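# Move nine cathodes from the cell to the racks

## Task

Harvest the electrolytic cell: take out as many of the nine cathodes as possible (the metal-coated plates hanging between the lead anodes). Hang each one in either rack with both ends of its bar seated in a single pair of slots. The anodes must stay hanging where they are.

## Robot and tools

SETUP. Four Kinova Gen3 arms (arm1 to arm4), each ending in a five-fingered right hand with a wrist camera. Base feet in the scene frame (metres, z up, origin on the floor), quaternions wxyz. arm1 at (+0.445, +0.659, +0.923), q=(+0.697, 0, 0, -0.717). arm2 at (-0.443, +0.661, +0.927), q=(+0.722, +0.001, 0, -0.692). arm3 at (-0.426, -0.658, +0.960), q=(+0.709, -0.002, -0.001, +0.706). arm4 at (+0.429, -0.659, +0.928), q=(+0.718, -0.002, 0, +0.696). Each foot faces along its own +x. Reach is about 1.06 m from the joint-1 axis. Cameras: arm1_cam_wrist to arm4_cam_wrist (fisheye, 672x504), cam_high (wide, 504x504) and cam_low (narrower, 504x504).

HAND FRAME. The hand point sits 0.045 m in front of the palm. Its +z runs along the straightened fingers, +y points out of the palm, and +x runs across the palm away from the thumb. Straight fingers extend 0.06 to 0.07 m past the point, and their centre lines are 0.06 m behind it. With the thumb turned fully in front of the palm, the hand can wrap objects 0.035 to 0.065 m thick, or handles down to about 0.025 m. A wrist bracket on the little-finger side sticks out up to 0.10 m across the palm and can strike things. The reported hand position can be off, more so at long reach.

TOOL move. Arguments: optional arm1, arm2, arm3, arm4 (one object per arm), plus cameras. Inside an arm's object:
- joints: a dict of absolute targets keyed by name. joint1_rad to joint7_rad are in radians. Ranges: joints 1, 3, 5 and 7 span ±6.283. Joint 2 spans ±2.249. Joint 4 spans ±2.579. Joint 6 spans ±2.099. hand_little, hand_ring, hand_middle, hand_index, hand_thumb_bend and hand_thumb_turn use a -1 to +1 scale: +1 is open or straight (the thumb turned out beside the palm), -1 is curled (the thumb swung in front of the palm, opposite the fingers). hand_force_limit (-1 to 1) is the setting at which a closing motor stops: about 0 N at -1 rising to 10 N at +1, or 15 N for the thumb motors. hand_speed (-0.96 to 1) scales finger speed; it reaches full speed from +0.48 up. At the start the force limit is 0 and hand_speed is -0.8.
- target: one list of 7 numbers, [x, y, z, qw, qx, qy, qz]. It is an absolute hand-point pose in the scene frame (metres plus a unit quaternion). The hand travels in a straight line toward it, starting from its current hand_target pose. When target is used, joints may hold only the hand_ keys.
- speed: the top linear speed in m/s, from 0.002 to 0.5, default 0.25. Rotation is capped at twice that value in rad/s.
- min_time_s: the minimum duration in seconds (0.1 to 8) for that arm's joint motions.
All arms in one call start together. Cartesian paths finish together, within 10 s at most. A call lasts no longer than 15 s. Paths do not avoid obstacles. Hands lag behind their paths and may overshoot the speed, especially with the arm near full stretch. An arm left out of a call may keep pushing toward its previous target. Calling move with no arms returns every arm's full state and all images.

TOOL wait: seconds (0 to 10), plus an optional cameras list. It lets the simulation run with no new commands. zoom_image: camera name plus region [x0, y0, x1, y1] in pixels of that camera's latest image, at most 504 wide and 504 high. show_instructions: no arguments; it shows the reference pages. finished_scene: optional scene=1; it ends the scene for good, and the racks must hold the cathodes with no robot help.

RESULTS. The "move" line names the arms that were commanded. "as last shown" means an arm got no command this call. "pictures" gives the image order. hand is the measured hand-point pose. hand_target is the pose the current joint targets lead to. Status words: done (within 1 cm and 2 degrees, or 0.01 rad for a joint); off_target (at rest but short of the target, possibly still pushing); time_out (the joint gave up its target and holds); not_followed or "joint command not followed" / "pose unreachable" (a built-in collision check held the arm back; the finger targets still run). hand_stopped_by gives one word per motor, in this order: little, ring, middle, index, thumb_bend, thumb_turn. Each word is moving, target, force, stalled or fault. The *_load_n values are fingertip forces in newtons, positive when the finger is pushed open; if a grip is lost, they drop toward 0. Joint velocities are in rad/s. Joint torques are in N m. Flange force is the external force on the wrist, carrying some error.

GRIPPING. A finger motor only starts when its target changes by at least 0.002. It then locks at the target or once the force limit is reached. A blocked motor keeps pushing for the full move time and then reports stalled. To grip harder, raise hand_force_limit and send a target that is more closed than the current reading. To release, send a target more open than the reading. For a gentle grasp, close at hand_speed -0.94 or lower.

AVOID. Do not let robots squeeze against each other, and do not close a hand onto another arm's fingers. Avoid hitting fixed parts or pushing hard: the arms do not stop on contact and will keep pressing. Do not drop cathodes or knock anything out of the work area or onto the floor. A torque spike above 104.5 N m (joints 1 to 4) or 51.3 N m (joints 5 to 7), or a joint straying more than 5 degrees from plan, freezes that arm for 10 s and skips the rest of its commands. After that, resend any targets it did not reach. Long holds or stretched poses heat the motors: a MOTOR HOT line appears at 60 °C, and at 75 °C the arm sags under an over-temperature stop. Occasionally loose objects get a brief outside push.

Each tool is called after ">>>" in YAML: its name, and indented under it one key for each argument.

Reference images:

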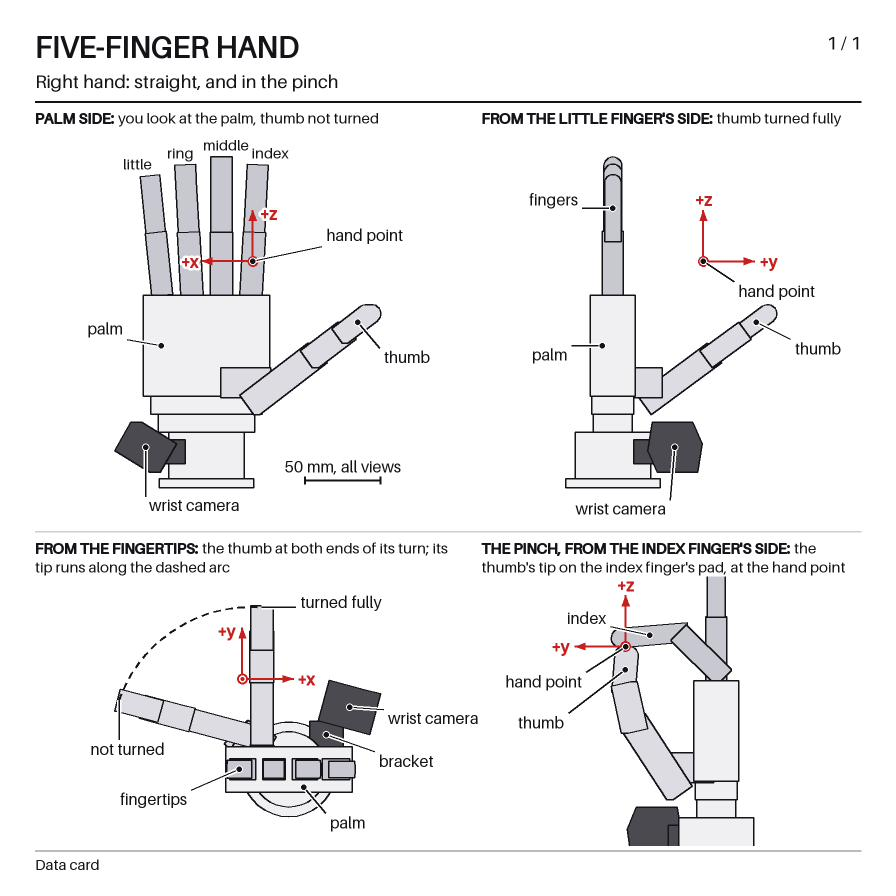

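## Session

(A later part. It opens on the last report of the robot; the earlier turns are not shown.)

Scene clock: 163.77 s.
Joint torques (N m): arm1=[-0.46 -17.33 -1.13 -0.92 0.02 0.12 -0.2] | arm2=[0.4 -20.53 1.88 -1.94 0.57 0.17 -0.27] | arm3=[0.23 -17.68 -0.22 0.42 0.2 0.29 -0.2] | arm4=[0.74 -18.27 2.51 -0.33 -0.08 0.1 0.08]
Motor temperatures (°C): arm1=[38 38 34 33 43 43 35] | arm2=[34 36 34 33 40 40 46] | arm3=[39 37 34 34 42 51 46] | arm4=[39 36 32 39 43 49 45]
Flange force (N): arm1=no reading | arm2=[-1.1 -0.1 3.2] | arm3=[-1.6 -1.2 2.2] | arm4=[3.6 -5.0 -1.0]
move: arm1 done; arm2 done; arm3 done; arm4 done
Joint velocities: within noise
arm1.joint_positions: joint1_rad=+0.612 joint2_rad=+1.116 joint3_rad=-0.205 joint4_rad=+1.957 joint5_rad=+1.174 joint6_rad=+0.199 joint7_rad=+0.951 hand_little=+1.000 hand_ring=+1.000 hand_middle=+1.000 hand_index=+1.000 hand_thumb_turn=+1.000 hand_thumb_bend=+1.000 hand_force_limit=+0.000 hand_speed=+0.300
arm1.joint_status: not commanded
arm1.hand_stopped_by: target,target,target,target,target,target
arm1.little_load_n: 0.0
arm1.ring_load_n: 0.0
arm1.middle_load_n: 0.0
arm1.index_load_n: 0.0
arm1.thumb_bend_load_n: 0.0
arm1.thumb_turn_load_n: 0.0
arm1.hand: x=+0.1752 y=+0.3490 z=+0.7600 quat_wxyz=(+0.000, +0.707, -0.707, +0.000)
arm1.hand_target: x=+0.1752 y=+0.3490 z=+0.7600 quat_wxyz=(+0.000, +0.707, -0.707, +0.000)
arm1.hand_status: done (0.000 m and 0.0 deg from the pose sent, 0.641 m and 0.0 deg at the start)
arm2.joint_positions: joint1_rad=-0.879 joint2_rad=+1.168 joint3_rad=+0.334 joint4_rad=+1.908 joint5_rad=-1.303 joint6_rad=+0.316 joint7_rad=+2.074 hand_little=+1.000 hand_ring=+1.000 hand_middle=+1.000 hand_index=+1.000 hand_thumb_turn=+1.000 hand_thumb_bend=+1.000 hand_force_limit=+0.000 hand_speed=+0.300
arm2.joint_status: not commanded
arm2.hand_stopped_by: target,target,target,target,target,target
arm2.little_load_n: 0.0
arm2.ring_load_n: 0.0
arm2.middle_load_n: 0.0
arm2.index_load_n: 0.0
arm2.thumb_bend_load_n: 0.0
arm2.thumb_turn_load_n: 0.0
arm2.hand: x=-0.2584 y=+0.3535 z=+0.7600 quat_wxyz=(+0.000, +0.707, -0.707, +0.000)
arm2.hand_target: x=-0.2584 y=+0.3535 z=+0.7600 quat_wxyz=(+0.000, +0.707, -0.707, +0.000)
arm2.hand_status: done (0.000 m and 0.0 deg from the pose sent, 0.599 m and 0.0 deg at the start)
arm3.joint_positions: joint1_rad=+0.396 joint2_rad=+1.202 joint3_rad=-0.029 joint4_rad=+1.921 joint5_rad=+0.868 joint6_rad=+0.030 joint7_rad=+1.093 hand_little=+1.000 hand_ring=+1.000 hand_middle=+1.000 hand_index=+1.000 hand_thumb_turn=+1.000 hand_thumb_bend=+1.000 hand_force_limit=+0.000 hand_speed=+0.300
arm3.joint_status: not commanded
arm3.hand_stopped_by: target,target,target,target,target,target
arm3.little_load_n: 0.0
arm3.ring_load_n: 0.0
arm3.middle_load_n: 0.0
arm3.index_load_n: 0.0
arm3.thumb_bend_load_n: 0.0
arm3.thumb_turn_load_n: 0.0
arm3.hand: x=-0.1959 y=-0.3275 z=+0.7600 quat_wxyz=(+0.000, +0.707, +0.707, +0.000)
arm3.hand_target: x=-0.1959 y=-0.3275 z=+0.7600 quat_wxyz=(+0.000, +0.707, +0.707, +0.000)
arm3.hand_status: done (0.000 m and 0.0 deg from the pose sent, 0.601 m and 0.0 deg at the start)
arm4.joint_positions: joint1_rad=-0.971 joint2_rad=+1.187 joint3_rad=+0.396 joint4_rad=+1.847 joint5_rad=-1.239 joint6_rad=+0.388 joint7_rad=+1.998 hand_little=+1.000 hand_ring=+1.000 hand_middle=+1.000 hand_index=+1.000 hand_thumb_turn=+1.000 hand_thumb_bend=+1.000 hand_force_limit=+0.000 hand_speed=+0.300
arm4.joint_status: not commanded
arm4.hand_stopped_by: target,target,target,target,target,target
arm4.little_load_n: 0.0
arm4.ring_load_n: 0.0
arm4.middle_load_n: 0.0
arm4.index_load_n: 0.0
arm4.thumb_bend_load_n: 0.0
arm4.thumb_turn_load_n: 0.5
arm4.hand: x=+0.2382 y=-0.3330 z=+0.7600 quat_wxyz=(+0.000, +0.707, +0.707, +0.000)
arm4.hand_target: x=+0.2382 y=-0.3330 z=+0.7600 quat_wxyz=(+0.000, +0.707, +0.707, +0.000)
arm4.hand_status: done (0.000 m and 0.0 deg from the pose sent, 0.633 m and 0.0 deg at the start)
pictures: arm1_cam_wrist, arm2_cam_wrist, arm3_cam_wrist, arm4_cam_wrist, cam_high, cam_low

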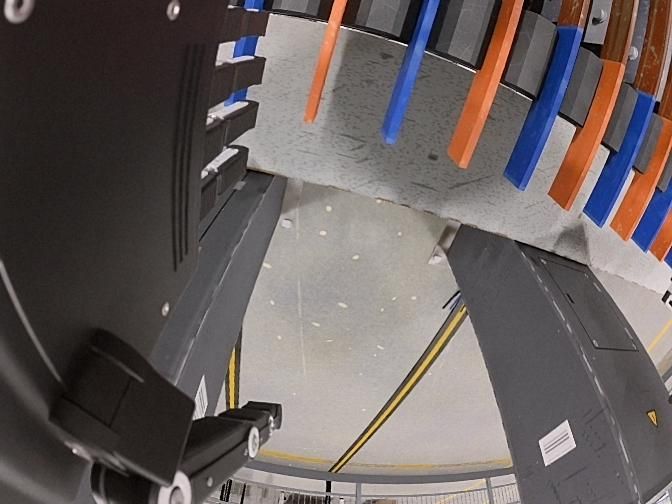

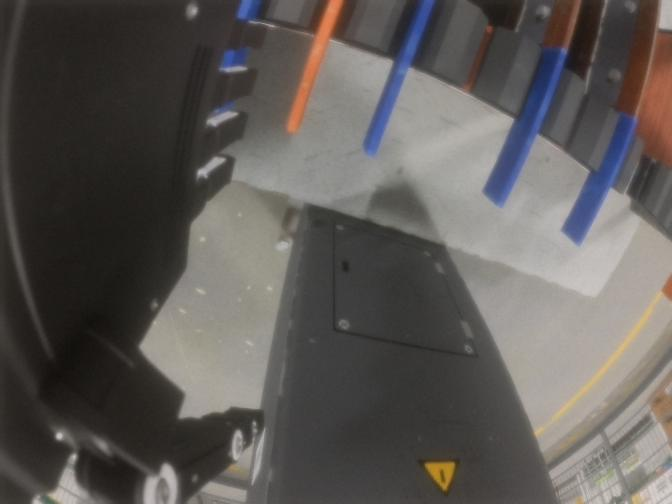

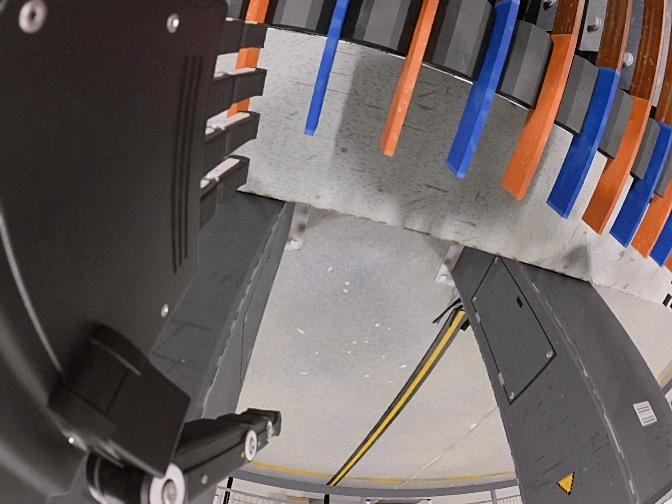

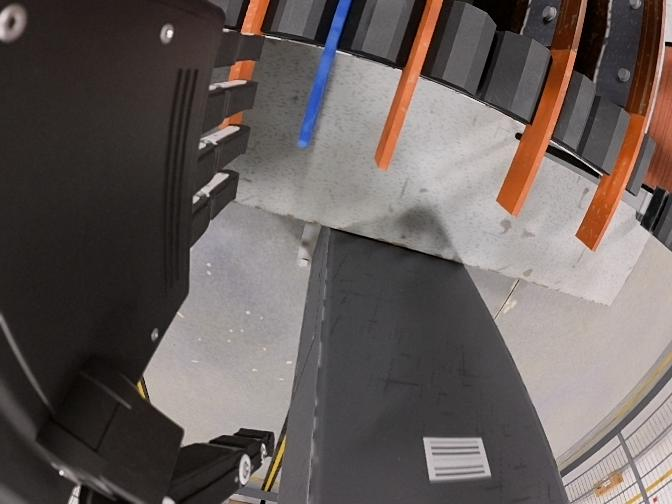

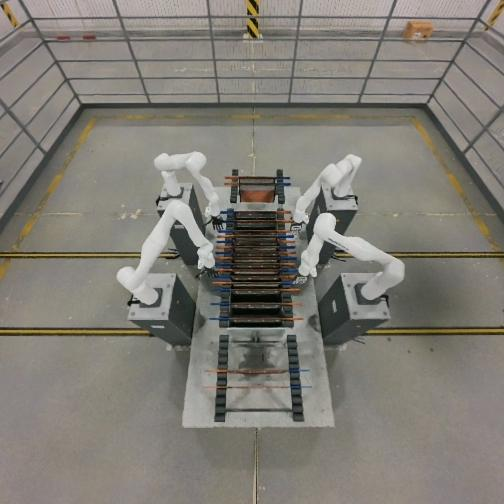

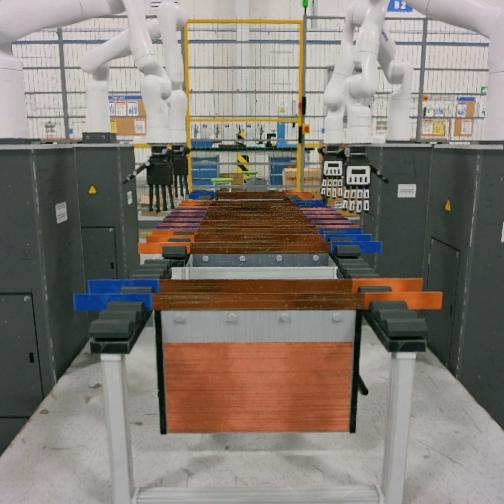

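>>> move:
  arm1: {"target": [0.1752, 0.350, 0.605, 0, 0.7071, -0.7071, 0], "speed": 0.22}
  arm2: {"target": [-0.2584, 0.3535, 0.603, 0, 0.7071, -0.7071, 0], "speed": 0.22}
  arm3: {"target": [-0.1959, -0.3275, 0.603, 0, 0.7071, 0.7071, 0], "speed": 0.22}
  arm4: {"target": [0.2382, -0.333, 0.605, 0, 0.7071, 0.7071, 0], "speed": 0.22}
  cameras: []

>>> move:
  arm1: {"joints": {"hand_little": -0.3, "hand_ring": -0.3, "hand_middle": -0.3, "hand_index": -0.3, "hand_speed": -0.3}}
  arm2: {"joints": {"hand_little": -0.3, "hand_ring": -0.3, "hand_middle": -0.3, "hand_index": -0.3, "hand_speed": -0.3}}
  arm3: {"joints": {"hand_little": -0.3, "hand_ring": -0.3, "hand_middle": -0.3, "hand_index": -0.3, "hand_speed": -0.3}}
  arm4: {"joints": {"hand_little": -0.3, "hand_ring": -0.3, "hand_middle": -0.3, "hand_index": -0.3, "hand_speed": -0.3}}
  cameras: ["arm1_cam_wrist", "arm2_cam_wrist", "arm3_cam_wrist", "arm4_cam_wrist"]

>>> move:
  arm1: {"target": [0.1752, 0.350, 0.630, 0, 0.7071, -0.7071, 0], "speed": 0.07}
  arm2: {"target": [-0.2584, 0.3535, 0.628, 0, 0.7071, -0.7071, 0], "speed": 0.07}
  arm3: {"target": [-0.1959, -0.3275, 0.628, 0, 0.7071, 0.7071, 0], "speed": 0.07}
  arm4: {"target": [0.2382, -0.333, 0.630, 0, 0.7071, 0.7071, 0], "speed": 0.07}
  cameras: []

Scene clock: 168.80 s.
Joint torques (N m): arm1=[-0.45 -17.87 1.62 0.47 0.01 0.08 -0.19] | arm2=[0.32 -21.59 -0.6 -1.12 0.4 0.26 -0.25] | arm3=[0.25 -18.17 0.58 1.31 0.32 0.38 -0.15] | arm4=[0.77 -19.26 1.33 0.47 -0.09 0.1 0.06]
Motor temperatures (°C): arm1=[38 38 34 33 43 43 35] | arm2=[34 36 34 33 40 40 46] | arm3=[39 37 34 34 42 51 46] | arm4=[39 36 32 39 43 49 45]
Flange force (N): arm1=[-1.1 0.7 -1.9] | arm2=no reading | arm3=[-2.4 -1.7 1.6] | arm4=no reading
move: arm1 done; arm2 done; arm3 done; arm4 done
Joint velocities: within noise
arm1.joint_positions: joint1_rad=+0.323 joint2_rad=+1.512 joint3_rad=+0.180 joint4_rad=+1.723 joint5_rad=+1.109 joint6_rad=-0.202 joint7_rad=+0.831 hand_little=+1.000 hand_ring=+1.000 hand_middle=+1.000 hand_index=+1.000 hand_thumb_turn=+1.000 hand_thumb_bend=+1.000 hand_force_limit=+0.000 hand_speed=+0.300
arm1.joint_status: not commanded
arm1.hand_stopped_by: target,target,target,target,target,target
arm1.little_load_n: 0.0
arm1.ring_load_n: 0.0
arm1.middle_load_n: 0.0
arm1.index_load_n: 0.0
arm1.thumb_bend_load_n: 0.0
arm1.thumb_turn_load_n: 0.5
arm1.hand: x=+0.1752 y=+0.3500 z=+0.6050 quat_wxyz=(+0.000, +0.707, -0.707, +0.000)
arm1.hand_target: x=+0.1752 y=+0.3500 z=+0.6050 quat_wxyz=(+0.000, +0.707, -0.707, +0.000)
arm1.hand_status: done (0.000 m and 0.0 deg from the pose sent, 0.155 m and 0.0 deg at the start)
arm2.joint_positions: joint1_rad=-0.576 joint2_rad=+1.506 joint3_rad=-0.089 joint4_rad=+1.644 joint5_rad=-1.489 joint6_rad=-0.091 joint7_rad=+2.435 hand_little=+1.000 hand_ring=+1.000 hand_middle=+1.000 hand_index=+1.000 hand_thumb_turn=+1.000 hand_thumb_bend=+1.000 hand_force_limit=+0.000 hand_speed=+0.300
arm2.joint_status: not commanded
arm2.hand_stopped_by: target,target,target,target,target,target
arm2.little_load_n: 0.0
arm2.ring_load_n: 0.0
arm2.middle_load_n: 0.0
arm2.index_load_n: 0.0
arm2.thumb_bend_load_n: 0.0
arm2.thumb_turn_load_n: -0.5
arm2.hand: x=-0.2584 y=+0.3535 z=+0.6030 quat_wxyz=(+0.000, +0.707, -0.707, +0.000)
arm2.hand_target: x=-0.2584 y=+0.3535 z=+0.6030 quat_wxyz=(+0.000, +0.707, -0.707, +0.000)
arm2.hand_status: done (0.000 m and 0.0 deg from the pose sent, 0.157 m and 0.0 deg at the start)
arm3.joint_positions: joint1_rad=+0.309 joint2_rad=+1.591 joint3_rad=+0.081 joint4_rad=+1.630 joint5_rad=+0.818 joint6_rad=-0.117 joint7_rad=+1.067 hand_little=+1.000 hand_ring=+1.000 hand_middle=+1.000 hand_index=+1.000 hand_thumb_turn=+1.000 hand_thumb_bend=+1.000 hand_force_limit=+0.000 hand_speed=+0.300
arm3.joint_status: not commanded
arm3.hand_stopped_by: target,target,target,target,target,target
arm3.little_load_n: 0.0
arm3.ring_load_n: 0.0
arm3.middle_load_n: 0.0
arm3.index_load_n: 0.0
arm3.thumb_bend_load_n: 0.0
arm3.thumb_turn_load_n: 0.0
arm3.hand: x=-0.1959 y=-0.3275 z=+0.6030 quat_wxyz=(+0.000, +0.707, +0.707, +0.000)
arm3.hand_target: x=-0.1959 y=-0.3275 z=+0.6030 quat_wxyz=(+0.000, +0.707, +0.707, +0.000)
arm3.hand_status: done (0.000 m and 0.0 deg from the pose sent, 0.157 m and 0.0 deg at the start)
arm4.joint_positions: joint1_rad=-0.837 joint2_rad=+1.518 joint3_rad=+0.190 joint4_rad=+1.595 joint5_rad=-1.433 joint6_rad=+0.192 joint7_rad=+2.205 hand_little=+1.000 hand_ring=+1.000 hand_middle=+1.000 hand_index=+1.000 hand_thumb_turn=+1.000 hand_thumb_bend=+1.000 hand_force_limit=+0.000 hand_speed=+0.300
arm4.joint_status: not commanded
arm4.hand_stopped_by: target,target,target,target,target,target
arm4.little_load_n: 0.0
arm4.ring_load_n: 0.0
arm4.middle_load_n: 0.0
arm4.index_load_n: 0.0
arm4.thumb_bend_load_n: -0.5
arm4.thumb_turn_load_n: -0.5
arm4.hand: x=+0.2382 y=-0.3330 z=+0.6050 quat_wxyz=(+0.000, +0.707, +0.707, +0.000)
arm4.hand_target: x=+0.2382 y=-0.3330 z=+0.6050 quat_wxyz=(+0.000, +0.707, +0.707, +0.000)
arm4.hand_status: done (0.000 m and 0.0 deg from the pose sent, 0.155 m and 0.0 deg at the start)

Scene clock: 169.97 s.
Joint torques (N m): arm1=[-0.47 -17.87 1.58 0.4 0.04 0.14 -0.2] | arm2=[0.43 -21.61 -0.95 -1.21 0.54 0.17 -0.29] | arm3=[0.23 -18.25 0.66 1.32 0.23 0.35 -0.16] | arm4=[0.75 -19.21 1.39 0.47 -0.09 0.07 0.04]
Motor temperatures (°C): arm1=[38 38 34 33 43 43 35] | arm2=[34 36 34 33 40 40 46] | arm3=[39 36 34 34 42 51 46] | arm4=[39 36 32 39 43 49 45]
Flange force (N): arm1=[-2.0 0.3 -2.0] | arm2=no reading | arm3=[-1.8 -1.2 1.8] | arm4=no reading
move: arm1 done; arm2 done; arm3 done; arm4 done
Joint velocities: within noise
arm1.joint_positions: joint1_rad=+0.323 joint2_rad=+1.512 joint3_rad=+0.180 joint4_rad=+1.723 joint5_rad=+1.109 joint6_rad=-0.202 joint7_rad=+0.831 hand_little=-0.300 hand_ring=-0.300 hand_middle=-0.300 hand_index=-0.300 hand_thumb_turn=+1.000 hand_thumb_bend=+1.000 hand_force_limit=+0.000 hand_speed=-0.300
arm1.joint_status: all done
arm1.hand_stopped_by: target,target,target,target,target,target
arm1.little_load_n: 0.5
arm1.ring_load_n: 0.0
arm1.middle_load_n: 0.0
arm1.index_load_n: 0.0
arm1.thumb_bend_load_n: 0.0
arm1.thumb_turn_load_n: 0.0
arm1.hand: x=+0.1752 y=+0.3500 z=+0.6050 quat_wxyz=(+0.000, +0.707, -0.707, +0.000)
arm1.hand_target: x=+0.1752 y=+0.3500 z=+0.6050 quat_wxyz=(+0.000, +0.707, -0.707, +0.000)
arm1.hand_status: not commanded
arm2.joint_positions: joint1_rad=-0.576 joint2_rad=+1.506 joint3_rad=-0.089 joint4_rad=+1.644 joint5_rad=-1.489 joint6_rad=-0.091 joint7_rad=+2.435 hand_little=-0.300 hand_ring=-0.300 hand_middle=-0.300 hand_index=-0.300 hand_thumb_turn=+1.000 hand_thumb_bend=+1.000 hand_force_limit=+0.000 hand_speed=-0.300
arm2.joint_status: all done
arm2.hand_stopped_by: target,target,target,target,target,target
arm2.little_load_n: 0.0
arm2.ring_load_n: 0.0
arm2.middle_load_n: 0.0
arm2.index_load_n: 0.0
arm2.thumb_bend_load_n: 0.0
arm2.thumb_turn_load_n: 0.0
arm2.hand: x=-0.2584 y=+0.3535 z=+0.6030 quat_wxyz=(+0.000, +0.707, -0.707, +0.000)
arm2.hand_target: x=-0.2584 y=+0.3535 z=+0.6030 quat_wxyz=(+0.000, +0.707, -0.707, +0.000)
arm2.hand_status: not commanded
arm3.joint_positions: joint1_rad=+0.309 joint2_rad=+1.591 joint3_rad=+0.081 joint4_rad=+1.630 joint5_rad=+0.818 joint6_rad=-0.117 joint7_rad=+1.067 hand_little=-0.300 hand_ring=-0.300 hand_middle=-0.300 hand_index=-0.300 hand_thumb_turn=+1.000 hand_thumb_bend=+1.000 hand_force_limit=+0.000 hand_speed=-0.300
arm3.joint_status: all done
arm3.hand_stopped_by: target,target,target,target,target,target
arm3.little_load_n: 0.0
arm3.ring_load_n: 0.0
arm3.middle_load_n: 0.0
arm3.index_load_n: 0.5
arm3.thumb_bend_load_n: -0.5
arm3.thumb_turn_load_n: 0.0
arm3.hand: x=-0.1959 y=-0.3275 z=+0.6030 quat_wxyz=(+0.000, +0.707, +0.707, +0.000)
arm3.hand_target: x=-0.1959 y=-0.3275 z=+0.6030 quat_wxyz=(+0.000, +0.707, +0.707, +0.000)
arm3.hand_status: not commanded
arm4.joint_positions: joint1_rad=-0.837 joint2_rad=+1.518 joint3_rad=+0.190 joint4_rad=+1.595 joint5_rad=-1.433 joint6_rad=+0.192 joint7_rad=+2.205 hand_little=-0.300 hand_ring=-0.300 hand_middle=-0.300 hand_index=-0.300 hand_thumb_turn=+1.000 hand_thumb_bend=+1.000 hand_force_limit=+0.000 hand_speed=-0.300
arm4.joint_status: all done
arm4.hand_stopped_by: target,target,target,target,target,target
arm4.little_load_n: 0.0
arm4.ring_load_n: 0.0
arm4.middle_load_n: 0.0
arm4.index_load_n: 0.0
arm4.thumb_bend_load_n: 0.0
arm4.thumb_turn_load_n: 0.0
arm4.hand: x=+0.2382 y=-0.3330 z=+0.6050 quat_wxyz=(+0.000, +0.707, +0.707, +0.000)
arm4.hand_target: x=+0.2382 y=-0.3330 z=+0.6050 quat_wxyz=(+0.000, +0.707, +0.707, +0.000)
arm4.hand_status: not commanded

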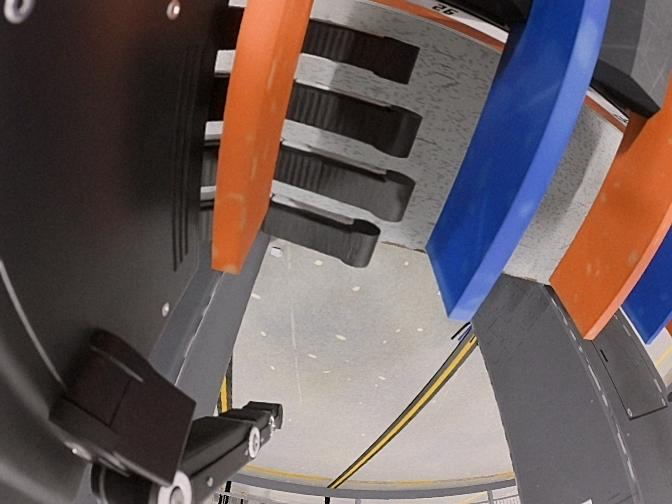

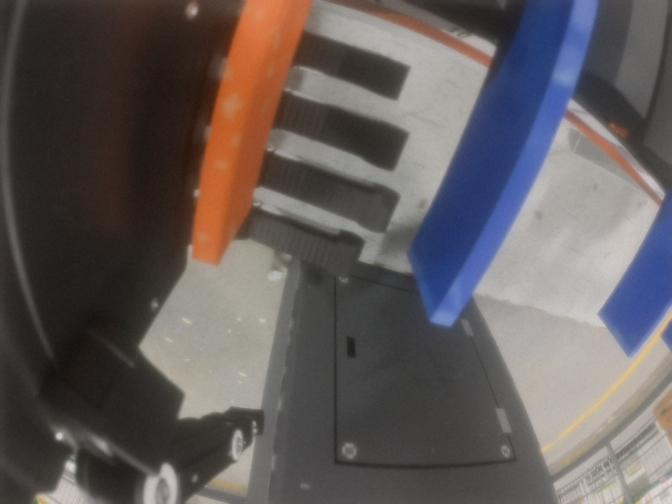

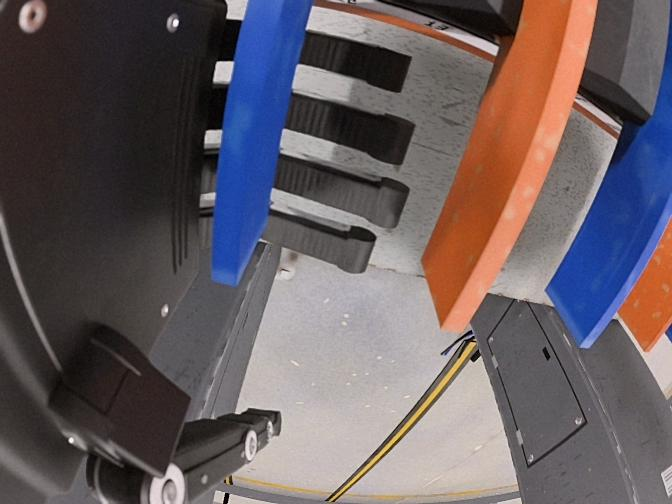

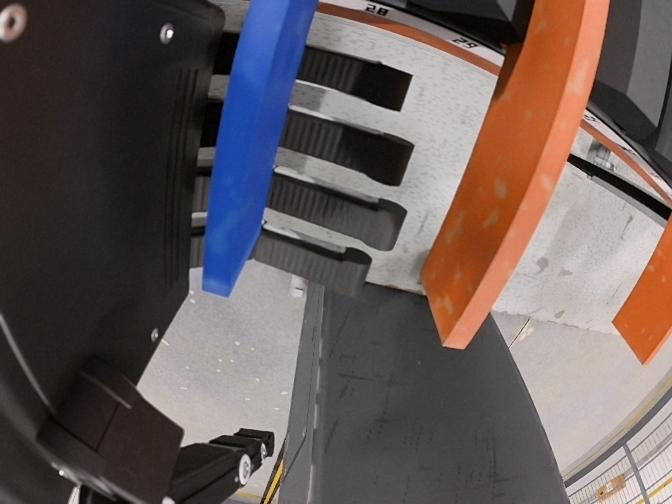

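Scene clock: 171.30 s.
Joint torques (N m): arm1=[0.31 -25.3 3.98 1.33 -0.23 0.84 -0.43] | arm2=[7.48 -24.81 9.7 6.94 -0.06 -5.32 -0.49] | arm3=[-0.16 -27.42 1.06 1.43 0.08 0.08 -0.33] | arm4=[0.74 -26.57 3.16 1.47 -0.04 -0.26 -0.1]
Motor temperatures (°C): arm1=[38 38 34 33 43 43 35] | arm2=[34 36 34 33 40 40 46] | arm3=[39 37 34 34 42 51 46] | arm4=[39 36 32 39 43 49 45]
Flange force (N): arm1=no reading | arm2=no reading | arm3=[-2.5 0.0 24.0] | arm4=no reading
move: arm1 done; arm2 done; arm3 done; arm4 done
Joint velocities: arm1=[within noise] | arm2=[-0.004 0 0.006 -0.001 -0.007 0.004 0.004] | arm3=[within noise] | arm4=[within noise]
arm1.joint_positions: joint1_rad=+0.334 joint2_rad=+1.449 joint3_rad=+0.168 joint4_rad=+1.774 joint5_rad=+1.134 joint6_rad=-0.184 joint7_rad=+0.825 hand_little=-0.300 hand_ring=-0.300 hand_middle=-0.299 hand_index=-0.300 hand_thumb_turn=+1.000 hand_thumb_bend=+1.000 hand_force_limit=+0.000 hand_speed=-0.300
arm1.joint_status: not commanded
arm1.hand_stopped_by: target,target,target,target,target,target
arm1.little_load_n: 2.5
arm1.ring_load_n: 3.0
arm1.middle_load_n: 4.0
arm1.index_load_n: 0.0
arm1.thumb_bend_load_n: -0.5
arm1.thumb_turn_load_n: 0.0
arm1.hand: x=+0.1752 y=+0.3500 z=+0.6300 quat_wxyz=(+0.000, +0.707, -0.707, +0.000)
arm1.hand_target: x=+0.1752 y=+0.3500 z=+0.6300 quat_wxyz=(+0.000, +0.707, -0.707, +0.000)
arm1.hand_status: done (0.000 m and 0.0 deg from the pose sent, 0.025 m and 0.0 deg at the start)
arm2.joint_positions: joint1_rad=-0.609 joint2_rad=+1.445 joint3_rad=-0.045 joint4_rad=+1.697 joint5_rad=-1.561 joint6_rad=-0.047 joint7_rad=+2.474 hand_little=-0.300 hand_ring=-0.300 hand_middle=-0.300 hand_index=-0.300 hand_thumb_turn=+1.000 hand_thumb_bend=+1.000 hand_force_limit=+0.000 hand_speed=-0.300
arm2.joint_status: not commanded
arm2.hand_stopped_by: target,target,target,target,target,target
arm2.little_load_n: 3.0
arm2.ring_load_n: 3.0
arm2.middle_load_n: 4.0
arm2.index_load_n: 0.0
arm2.thumb_bend_load_n: -0.5
arm2.thumb_turn_load_n: 0.0
arm2.hand: x=-0.2584 y=+0.3535 z=+0.6280 quat_wxyz=(+0.000, +0.707, -0.707, +0.000)
arm2.hand_target: x=-0.2584 y=+0.3535 z=+0.6280 quat_wxyz=(+0.000, +0.707, -0.707, +0.000)
arm2.hand_status: done (0.000 m and 0.0 deg from the pose sent, 0.025 m and 0.0 deg at the start)
arm3.joint_positions: joint1_rad=+0.310 joint2_rad=+1.532 joint3_rad=+0.080 joint4_rad=+1.688 joint5_rad=+0.822 joint6_rad=-0.115 joint7_rad=+1.070 hand_little=-0.300 hand_ring=-0.300 hand_middle=-0.300 hand_index=-0.300 hand_thumb_turn=+1.000 hand_thumb_bend=+1.000 hand_force_limit=+0.000 hand_speed=-0.300
arm3.joint_status: not commanded
arm3.hand_stopped_by: target,target,target,target,target,target
arm3.little_load_n: 5.0
arm3.ring_load_n: 4.5
arm3.middle_load_n: 3.0
arm3.index_load_n: 0.0
arm3.thumb_bend_load_n: -0.5
arm3.thumb_turn_load_n: 0.0
arm3.hand: x=-0.1959 y=-0.3275 z=+0.6280 quat_wxyz=(+0.000, +0.707, +0.707, +0.000)
arm3.hand_target: x=-0.1959 y=-0.3275 z=+0.6280 quat_wxyz=(+0.000, +0.707, +0.707, +0.000)
arm3.hand_status: done (0.000 m and 0.0 deg from the pose sent, 0.025 m and 0.0 deg at the start)
arm4.joint_positions: joint1_rad=-0.850 joint2_rad=+1.461 joint3_rad=+0.209 joint4_rad=+1.647 joint5_rad=-1.419 joint6_rad=+0.210 joint7_rad=+2.189 hand_little=-0.300 hand_ring=-0.300 hand_middle=-0.300 hand_index=-0.300 hand_thumb_turn=+1.000 hand_thumb_bend=+1.000 hand_force_limit=+0.000 hand_speed=-0.300
arm4.joint_status: not commanded
arm4.hand_stopped_by: target,target,target,target,target,target
arm4.little_load_n: 3.0
arm4.ring_load_n: 3.5
arm4.middle_load_n: 2.5
arm4.index_load_n: 0.0
arm4.thumb_bend_load_n: 0.0
arm4.thumb_turn_load_n: 0.0
arm4.hand: x=+0.2382 y=-0.3330 z=+0.6300 quat_wxyz=(+0.000, +0.707, +0.707, +0.000)
arm4.hand_target: x=+0.2382 y=-0.3330 z=+0.6300 quat_wxyz=(+0.000, +0.707, +0.707, +0.000)
arm4.hand_status: done (0.000 m and 0.0 deg from the pose sent, 0.025 m and 0.0 deg at the start)

>>> move:
  arm1: {"target": [0.1752, 0.350, 0.955, 0, 0.7071, -0.7071, 0], "speed": 0.28}
  arm2: {"target": [-0.2584, 0.3535, 0.953, 0, 0.7071, -0.7071, 0], "speed": 0.28}
  arm3: {"target": [-0.1959, -0.3275, 0.953, 0, 0.7071, 0.7071, 0], "speed": 0.28}
  arm4: {"target": [0.2382, -0.333, 0.955, 0, 0.7071, 0.7071, 0], "speed": 0.28}
  cameras: ["cam_high", "cam_low"]

Scene clock: 174.83 s.
Joint torques (N m): arm1=[-1.34 -23.37 -5.76 -10.12 0.73 -1.3 -0.16] | arm2=[1.71 -27.36 -3.69 -10.96 1.96 -0.03 -0.16] | arm3=[-0.63 -25.66 -4.91 -9.07 0.9 -1.55 -0.19] | arm4=[1.75 -23.23 8.21 -7.94 0.39 -1.84 0.22]
Motor temperatures (°C): arm1=[38 38 34 33 43 43 35] | arm2=[34 37 34 33 40 40 46] | arm3=[39 37 34 34 42 51 46] | arm4=[39 36 32 39 43 49 45]
Flange force (N): arm1=[-7.3 -0.1 18.9] | arm2=[-6.9 0.1 25.1] | arm3=[-5.0 0.0 22.3] | arm4=[-3.7 -3.2 17.5]
move: arm1 done; arm2 done; arm3 done; arm4 done
Joint velocities: within noise
arm1.joint_positions: joint1_rad=+0.899 joint2_rad=+0.699 joint3_rad=-0.626 joint4_rad=+1.993 joint5_rad=+0.659 joint6_rad=+0.661 joint7_rad=+1.442 hand_little=-0.300 hand_ring=-0.300 hand_middle=-0.299 hand_index=-0.300 hand_thumb_turn=+1.000 hand_thumb_bend=+1.000 hand_force_limit=+0.000 hand_speed=-0.300
arm1.joint_status: not commanded
arm1.hand_stopped_by: target,target,target,target,target,target
arm1.little_load_n: 2.0
arm1.ring_load_n: 3.0
arm1.middle_load_n: 5.0
arm1.index_load_n: 0.0
arm1.thumb_bend_load_n: 0.0
arm1.thumb_turn_load_n: 0.0
arm1.hand: x=+0.1752 y=+0.3500 z=+0.9550 quat_wxyz=(+0.000, +0.707, -0.707, +0.000)
arm1.hand_target: x=+0.1752 y=+0.3500 z=+0.9550 quat_wxyz=(+0.000, +0.707, -0.707, +0.000)
arm1.hand_status: done (0.000 m and 0.0 deg from the pose sent, 0.325 m and 0.0 deg at the start)
arm2.joint_positions: joint1_rad=-0.224 joint2_rad=+0.735 joint3_rad=-0.615 joint4_rad=+1.935 joint5_rad=-2.477 joint6_rad=-0.684 joint7_rad=+3.417 hand_little=-0.300 hand_ring=-0.300 hand_middle=-0.300 hand_index=-0.300 hand_thumb_turn=+1.000 hand_thumb_bend=+1.000 hand_force_limit=+0.000 hand_speed=-0.300
arm2.joint_status: not commanded
arm2.hand_stopped_by: target,target,target,target,target,target
arm2.little_load_n: 1.5
arm2.ring_load_n: 3.0
arm2.middle_load_n: 3.0
arm2.index_load_n: 0.0
arm2.thumb_bend_load_n: 0.0
arm2.thumb_turn_load_n: 0.0
arm2.hand: x=-0.2584 y=+0.3535 z=+0.9530 quat_wxyz=(+0.000, +0.707, -0.707, +0.000)
arm2.hand_target: x=-0.2584 y=+0.3535 z=+0.9530 quat_wxyz=(+0.000, +0.707, -0.707, +0.000)
arm2.hand_status: done (0.000 m and 0.0 deg from the pose sent, 0.325 m and 0.0 deg at the start; pose on its path clipped on 3 of 72 steps)
arm3.joint_positions: joint1_rad=+0.697 joint2_rad=+0.754 joint3_rad=-0.457 joint4_rad=+2.014 joint5_rad=+0.646 joint6_rad=+0.518 joint7_rad=+1.348 hand_little=-0.300 hand_ring=-0.300 hand_middle=-0.299 hand_index=-0.300 hand_thumb_turn=+1.000 hand_thumb_bend=+1.000 hand_force_limit=+0.000 hand_speed=-0.300
arm3.joint_status: not commanded
arm3.hand_stopped_by: target,target,target,target,target,target
arm3.little_load_n: 4.0
arm3.ring_load_n: 4.0
arm3.middle_load_n: 4.0
arm3.index_load_n: 0.0
arm3.thumb_bend_load_n: 0.0
arm3.thumb_turn_load_n: 0.0
arm3.hand: x=-0.1959 y=-0.3275 z=+0.9530 quat_wxyz=(+0.000, +0.707, +0.707, +0.000)
arm3.hand_target: x=-0.1959 y=-0.3275 z=+0.9530 quat_wxyz=(+0.000, +0.707, +0.707, +0.000)
arm3.hand_status: done (0.000 m and 0.0 deg from the pose sent, 0.325 m and 0.0 deg at the start)
arm4.joint_positions: joint1_rad=-1.188 joint2_rad=+0.818 joint3_rad=+0.759 joint4_rad=+1.906 joint5_rad=-0.821 joint6_rad=+0.757 joint7_rad=+1.649 hand_little=-0.300 hand_ring=-0.300 hand_middle=-0.300 hand_index=-0.300 hand_thumb_turn=+1.000 hand_thumb_bend=+1.000 hand_force_limit=+0.000 hand_speed=-0.300
arm4.joint_status: not commanded
arm4.hand_stopped_by: target,target,target,target,target,target
arm4.little_load_n: 3.0
arm4.ring_load_n: 3.5
arm4.middle_load_n: 2.5
arm4.index_load_n: 0.0
arm4.thumb_bend_load_n: 0.0
arm4.thumb_turn_load_n: 0.0
arm4.hand: x=+0.2382 y=-0.3330 z=+0.9550 quat_wxyz=(+0.000, +0.707, +0.707, +0.000)
arm4.hand_target: x=+0.2382 y=-0.3330 z=+0.9550 quat_wxyz=(+0.000, +0.707, +0.707, +0.000)
arm4.hand_status: done (0.000 m and 0.0 deg from the pose sent, 0.325 m and 0.0 deg at the start)

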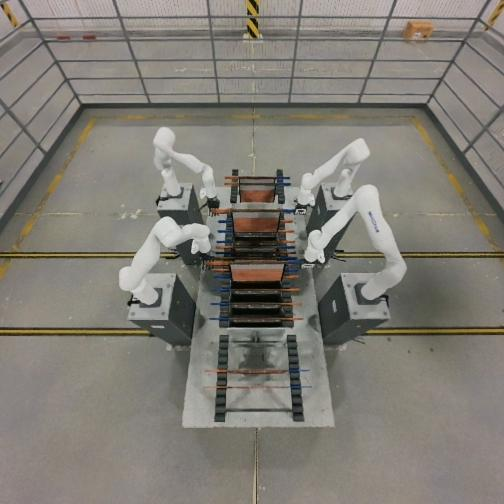

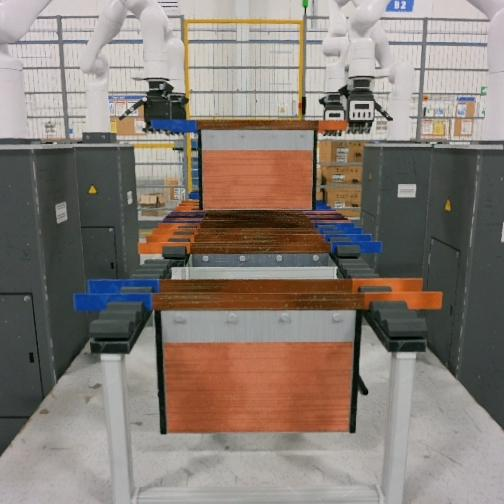

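>>> move:
  arm1: {"target": [0.7266, 0.322, 0.925, 0, 0.7071, -0.7071, 0], "speed": 0.3}
  arm2: {"target": [-0.7681, 0.3525, 0.923, 0, 0.7071, -0.7071, 0], "speed": 0.3}
  arm3: {"target": [-0.7076, -0.3320, 0.923, 0, 0.7071, 0.7071, 0], "speed": 0.3}
  arm4: {"target": [0.7812, -0.360, 0.925, 0, 0.7071, 0.7071, 0], "speed": 0.3}
  cameras: ["cam_high", "cam_low", "arm1_cam_wrist", "arm2_cam_wrist", "arm3_cam_wrist", "arm4_cam_wrist"]

>>> zoom_image:
  camera: "cam_low"
  region: [80, 130, 440, 310]

>>> zoom_image:
  camera: "cam_high"
  region: [210, 140, 300, 210]

>>> zoom_image:
  camera: "cam_high"
  region: [190, 310, 330, 400]

Scene clock: 178.00 s.
Joint torques (N m): arm1=[0.38 -27.77 -4.67 -8.41 0.58 0.91 -0.15] | arm2=[0.19 -27.83 -5.94 -8.63 0.91 0.42 -0.28] | arm3=[0.74 -29.48 -2.59 -7.09 0.64 0.86 -0.26] | arm4=[0.06 -25.15 5.21 -6.2 -0.29 -0.74 0.13]
Motor temperatures (°C): arm1=[38 38 34 33 43 43 35] | arm2=[34 37 34 33 40 40 46] | arm3=[39 37 34 34 42 51 46] | arm4=[39 36 32 39 43 49 45]
Flange force (N): arm1=[-2.1 1.3 19.0] | arm2=[-1.1 -0.8 24.9] | arm3=[0.4 -1.8 22.5] | arm4=[3.4 2.4 17.5]
move: arm1 done; arm2 done; arm3 done; arm4 done
Joint velocities: within noise
arm1.joint_positions: joint1_rad=-0.487 joint2_rad=+0.888 joint3_rad=-0.557 joint4_rad=+1.643 joint5_rad=+0.613 joint6_rad=+0.792 joint7_rad=+0.278 hand_little=-0.300 hand_ring=-0.300 hand_middle=-0.299 hand_index=-0.300 hand_thumb_turn=+1.000 hand_thumb_bend=+1.000 hand_force_limit=+0.000 hand_speed=-0.300
arm1.joint_status: not commanded
arm1.hand_stopped_by: target,target,target,target,target,target
arm1.little_load_n: 2.0
arm1.ring_load_n: 2.5
arm1.middle_load_n: 4.0
arm1.index_load_n: 0.0
arm1.thumb_bend_load_n: 0.0
arm1.thumb_turn_load_n: 0.0
arm1.hand: x=+0.7266 y=+0.3220 z=+0.9250 quat_wxyz=(+0.000, +0.707, -0.707, +0.000)
arm1.hand_target: x=+0.7266 y=+0.3220 z=+0.9250 quat_wxyz=(+0.000, +0.707, -0.707, +0.000)
arm1.hand_status: done (0.000 m and 0.0 deg from the pose sent, 0.553 m and 0.0 deg at the start)
arm2.joint_positions: joint1_rad=+1.052 joint2_rad=+0.816 joint3_rad=-0.599 joint4_rad=+1.904 joint5_rad=-2.399 joint6_rad=-0.655 joint7_rad=+4.656 hand_little=-0.300 hand_ring=-0.300 hand_middle=-0.300 hand_index=-0.300 hand_thumb_turn=+1.000 hand_thumb_bend=+1.000 hand_force_limit=+0.000 hand_speed=-0.300
arm2.joint_status: not commanded
arm2.hand_stopped_by: target,target,target,target,target,target
arm2.little_load_n: 2.5
arm2.ring_load_n: 3.5
arm2.middle_load_n: 2.5
arm2.index_load_n: 0.0
arm2.thumb_bend_load_n: 0.0
arm2.thumb_turn_load_n: 0.0
arm2.hand: x=-0.7681 y=+0.3525 z=+0.9230 quat_wxyz=(+0.000, +0.707, -0.707, +0.000)
arm2.hand_target: x=-0.7681 y=+0.3525 z=+0.9230 quat_wxyz=(+0.000, +0.707, -0.707, +0.000)
arm2.hand_status: done (0.000 m and 0.0 deg from the pose sent, 0.511 m and 0.0 deg at the start)
arm3.joint_positions: joint1_rad=-0.590 joint2_rad=+0.909 joint3_rad=-0.364 joint4_rad=+1.688 joint5_rad=+0.492 joint6_rad=+0.632 joint7_rad=+0.348 hand_little=-0.300 hand_ring=-0.300 hand_middle=-0.299 hand_index=-0.300 hand_thumb_turn=+1.000 hand_thumb_bend=+1.000 hand_force_limit=+0.000 hand_speed=-0.300
arm3.joint_status: not commanded
arm3.hand_stopped_by: target,target,target,target,target,target
arm3.little_load_n: 5.0
arm3.ring_load_n: 4.0
arm3.middle_load_n: 3.0
arm3.index_load_n: 0.0
arm3.thumb_bend_load_n: 0.0
arm3.thumb_turn_load_n: 0.0
arm3.hand: x=-0.7076 y=-0.3320 z=+0.9230 quat_wxyz=(+0.000, +0.707, +0.707, +0.000)
arm3.hand_target: x=-0.7076 y=-0.3320 z=+0.9230 quat_wxyz=(+0.000, +0.707, +0.707, +0.000)
arm3.hand_status: done (0.000 m and 0.0 deg from the pose sent, 0.513 m and 0.0 deg at the start)
arm4.joint_positions: joint1_rad=+0.238 joint2_rad=+0.848 joint3_rad=+0.616 joint4_rad=+1.899 joint5_rad=-0.796 joint6_rad=+0.658 joint7_rad=+2.957 hand_little=-0.300 hand_ring=-0.300 hand_middle=-0.300 hand_index=-0.300 hand_thumb_turn=+1.000 hand_thumb_bend=+1.000 hand_force_limit=+0.000 hand_speed=-0.300
arm4.joint_status: not commanded
arm4.hand_stopped_by: target,target,target,target,target,target
arm4.little_load_n: 3.0
arm4.ring_load_n: 3.5
arm4.middle_load_n: 2.5
arm4.index_load_n: 0.0
arm4.thumb_bend_load_n: 0.0
arm4.thumb_turn_load_n: 0.0
arm4.hand: x=+0.7812 y=-0.3599 z=+0.9250 quat_wxyz=(+0.000, +0.707, +0.707, +0.000)
arm4.hand_target: x=+0.7812 y=-0.3600 z=+0.9250 quat_wxyz=(+0.000, +0.707, +0.707, +0.000)
arm4.hand_status: done (0.000 m and 0.0 deg from the pose sent, 0.544 m and 0.0 deg at the start)
pictures: arm1_cam_wrist, arm2_cam_wrist, arm3_cam_wrist, arm4_cam_wrist, cam_high, cam_low

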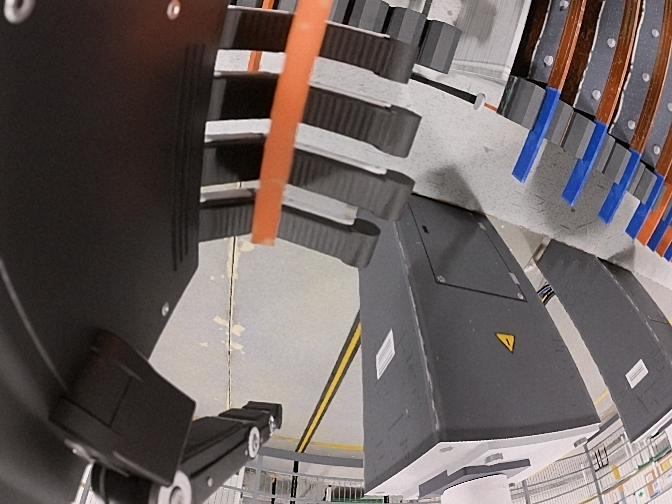

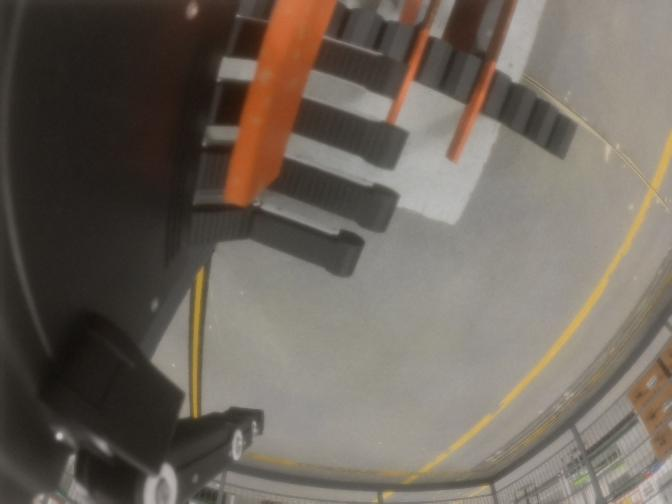

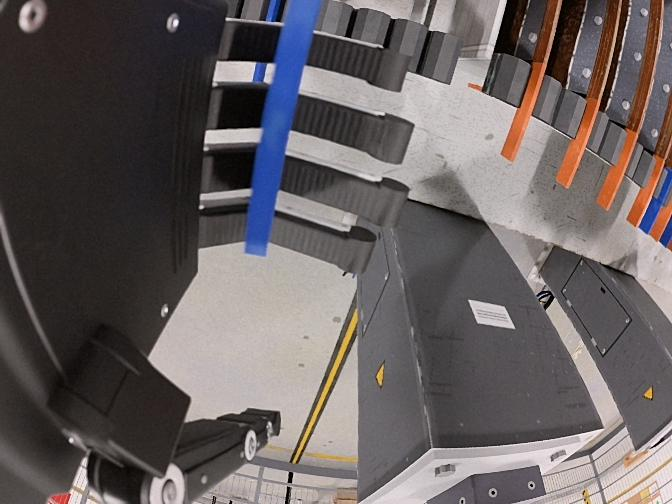

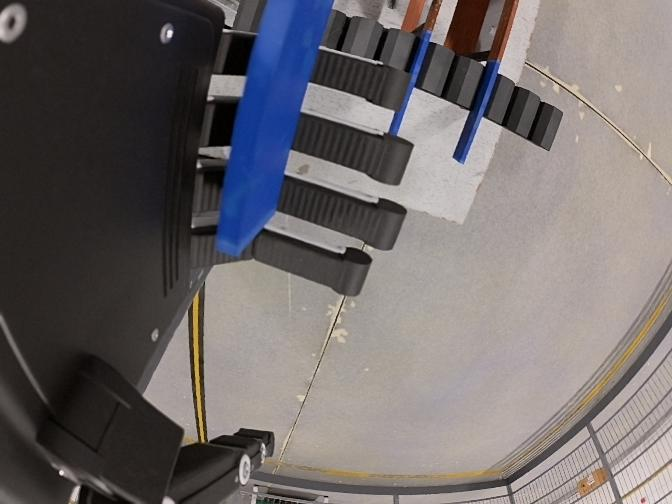

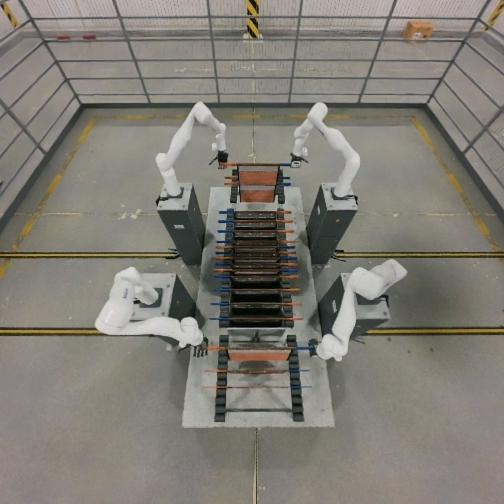

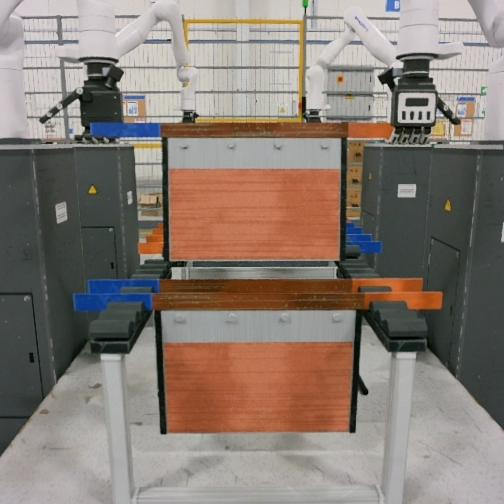

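Scaled by 1.400 from the camera's image (finer frame: 720x720).

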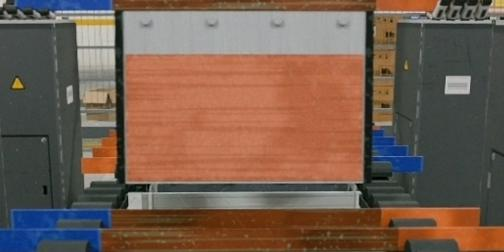

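Scaled by 5.600 from the camera's image (finer frame: 720x720).

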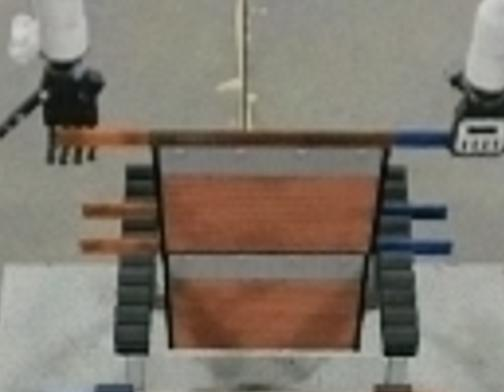

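Scaled by 3.600 from the camera's image (finer frame: 720x720).

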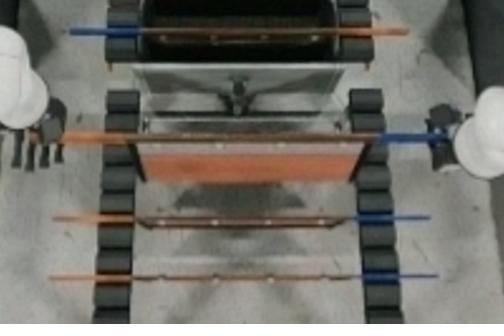

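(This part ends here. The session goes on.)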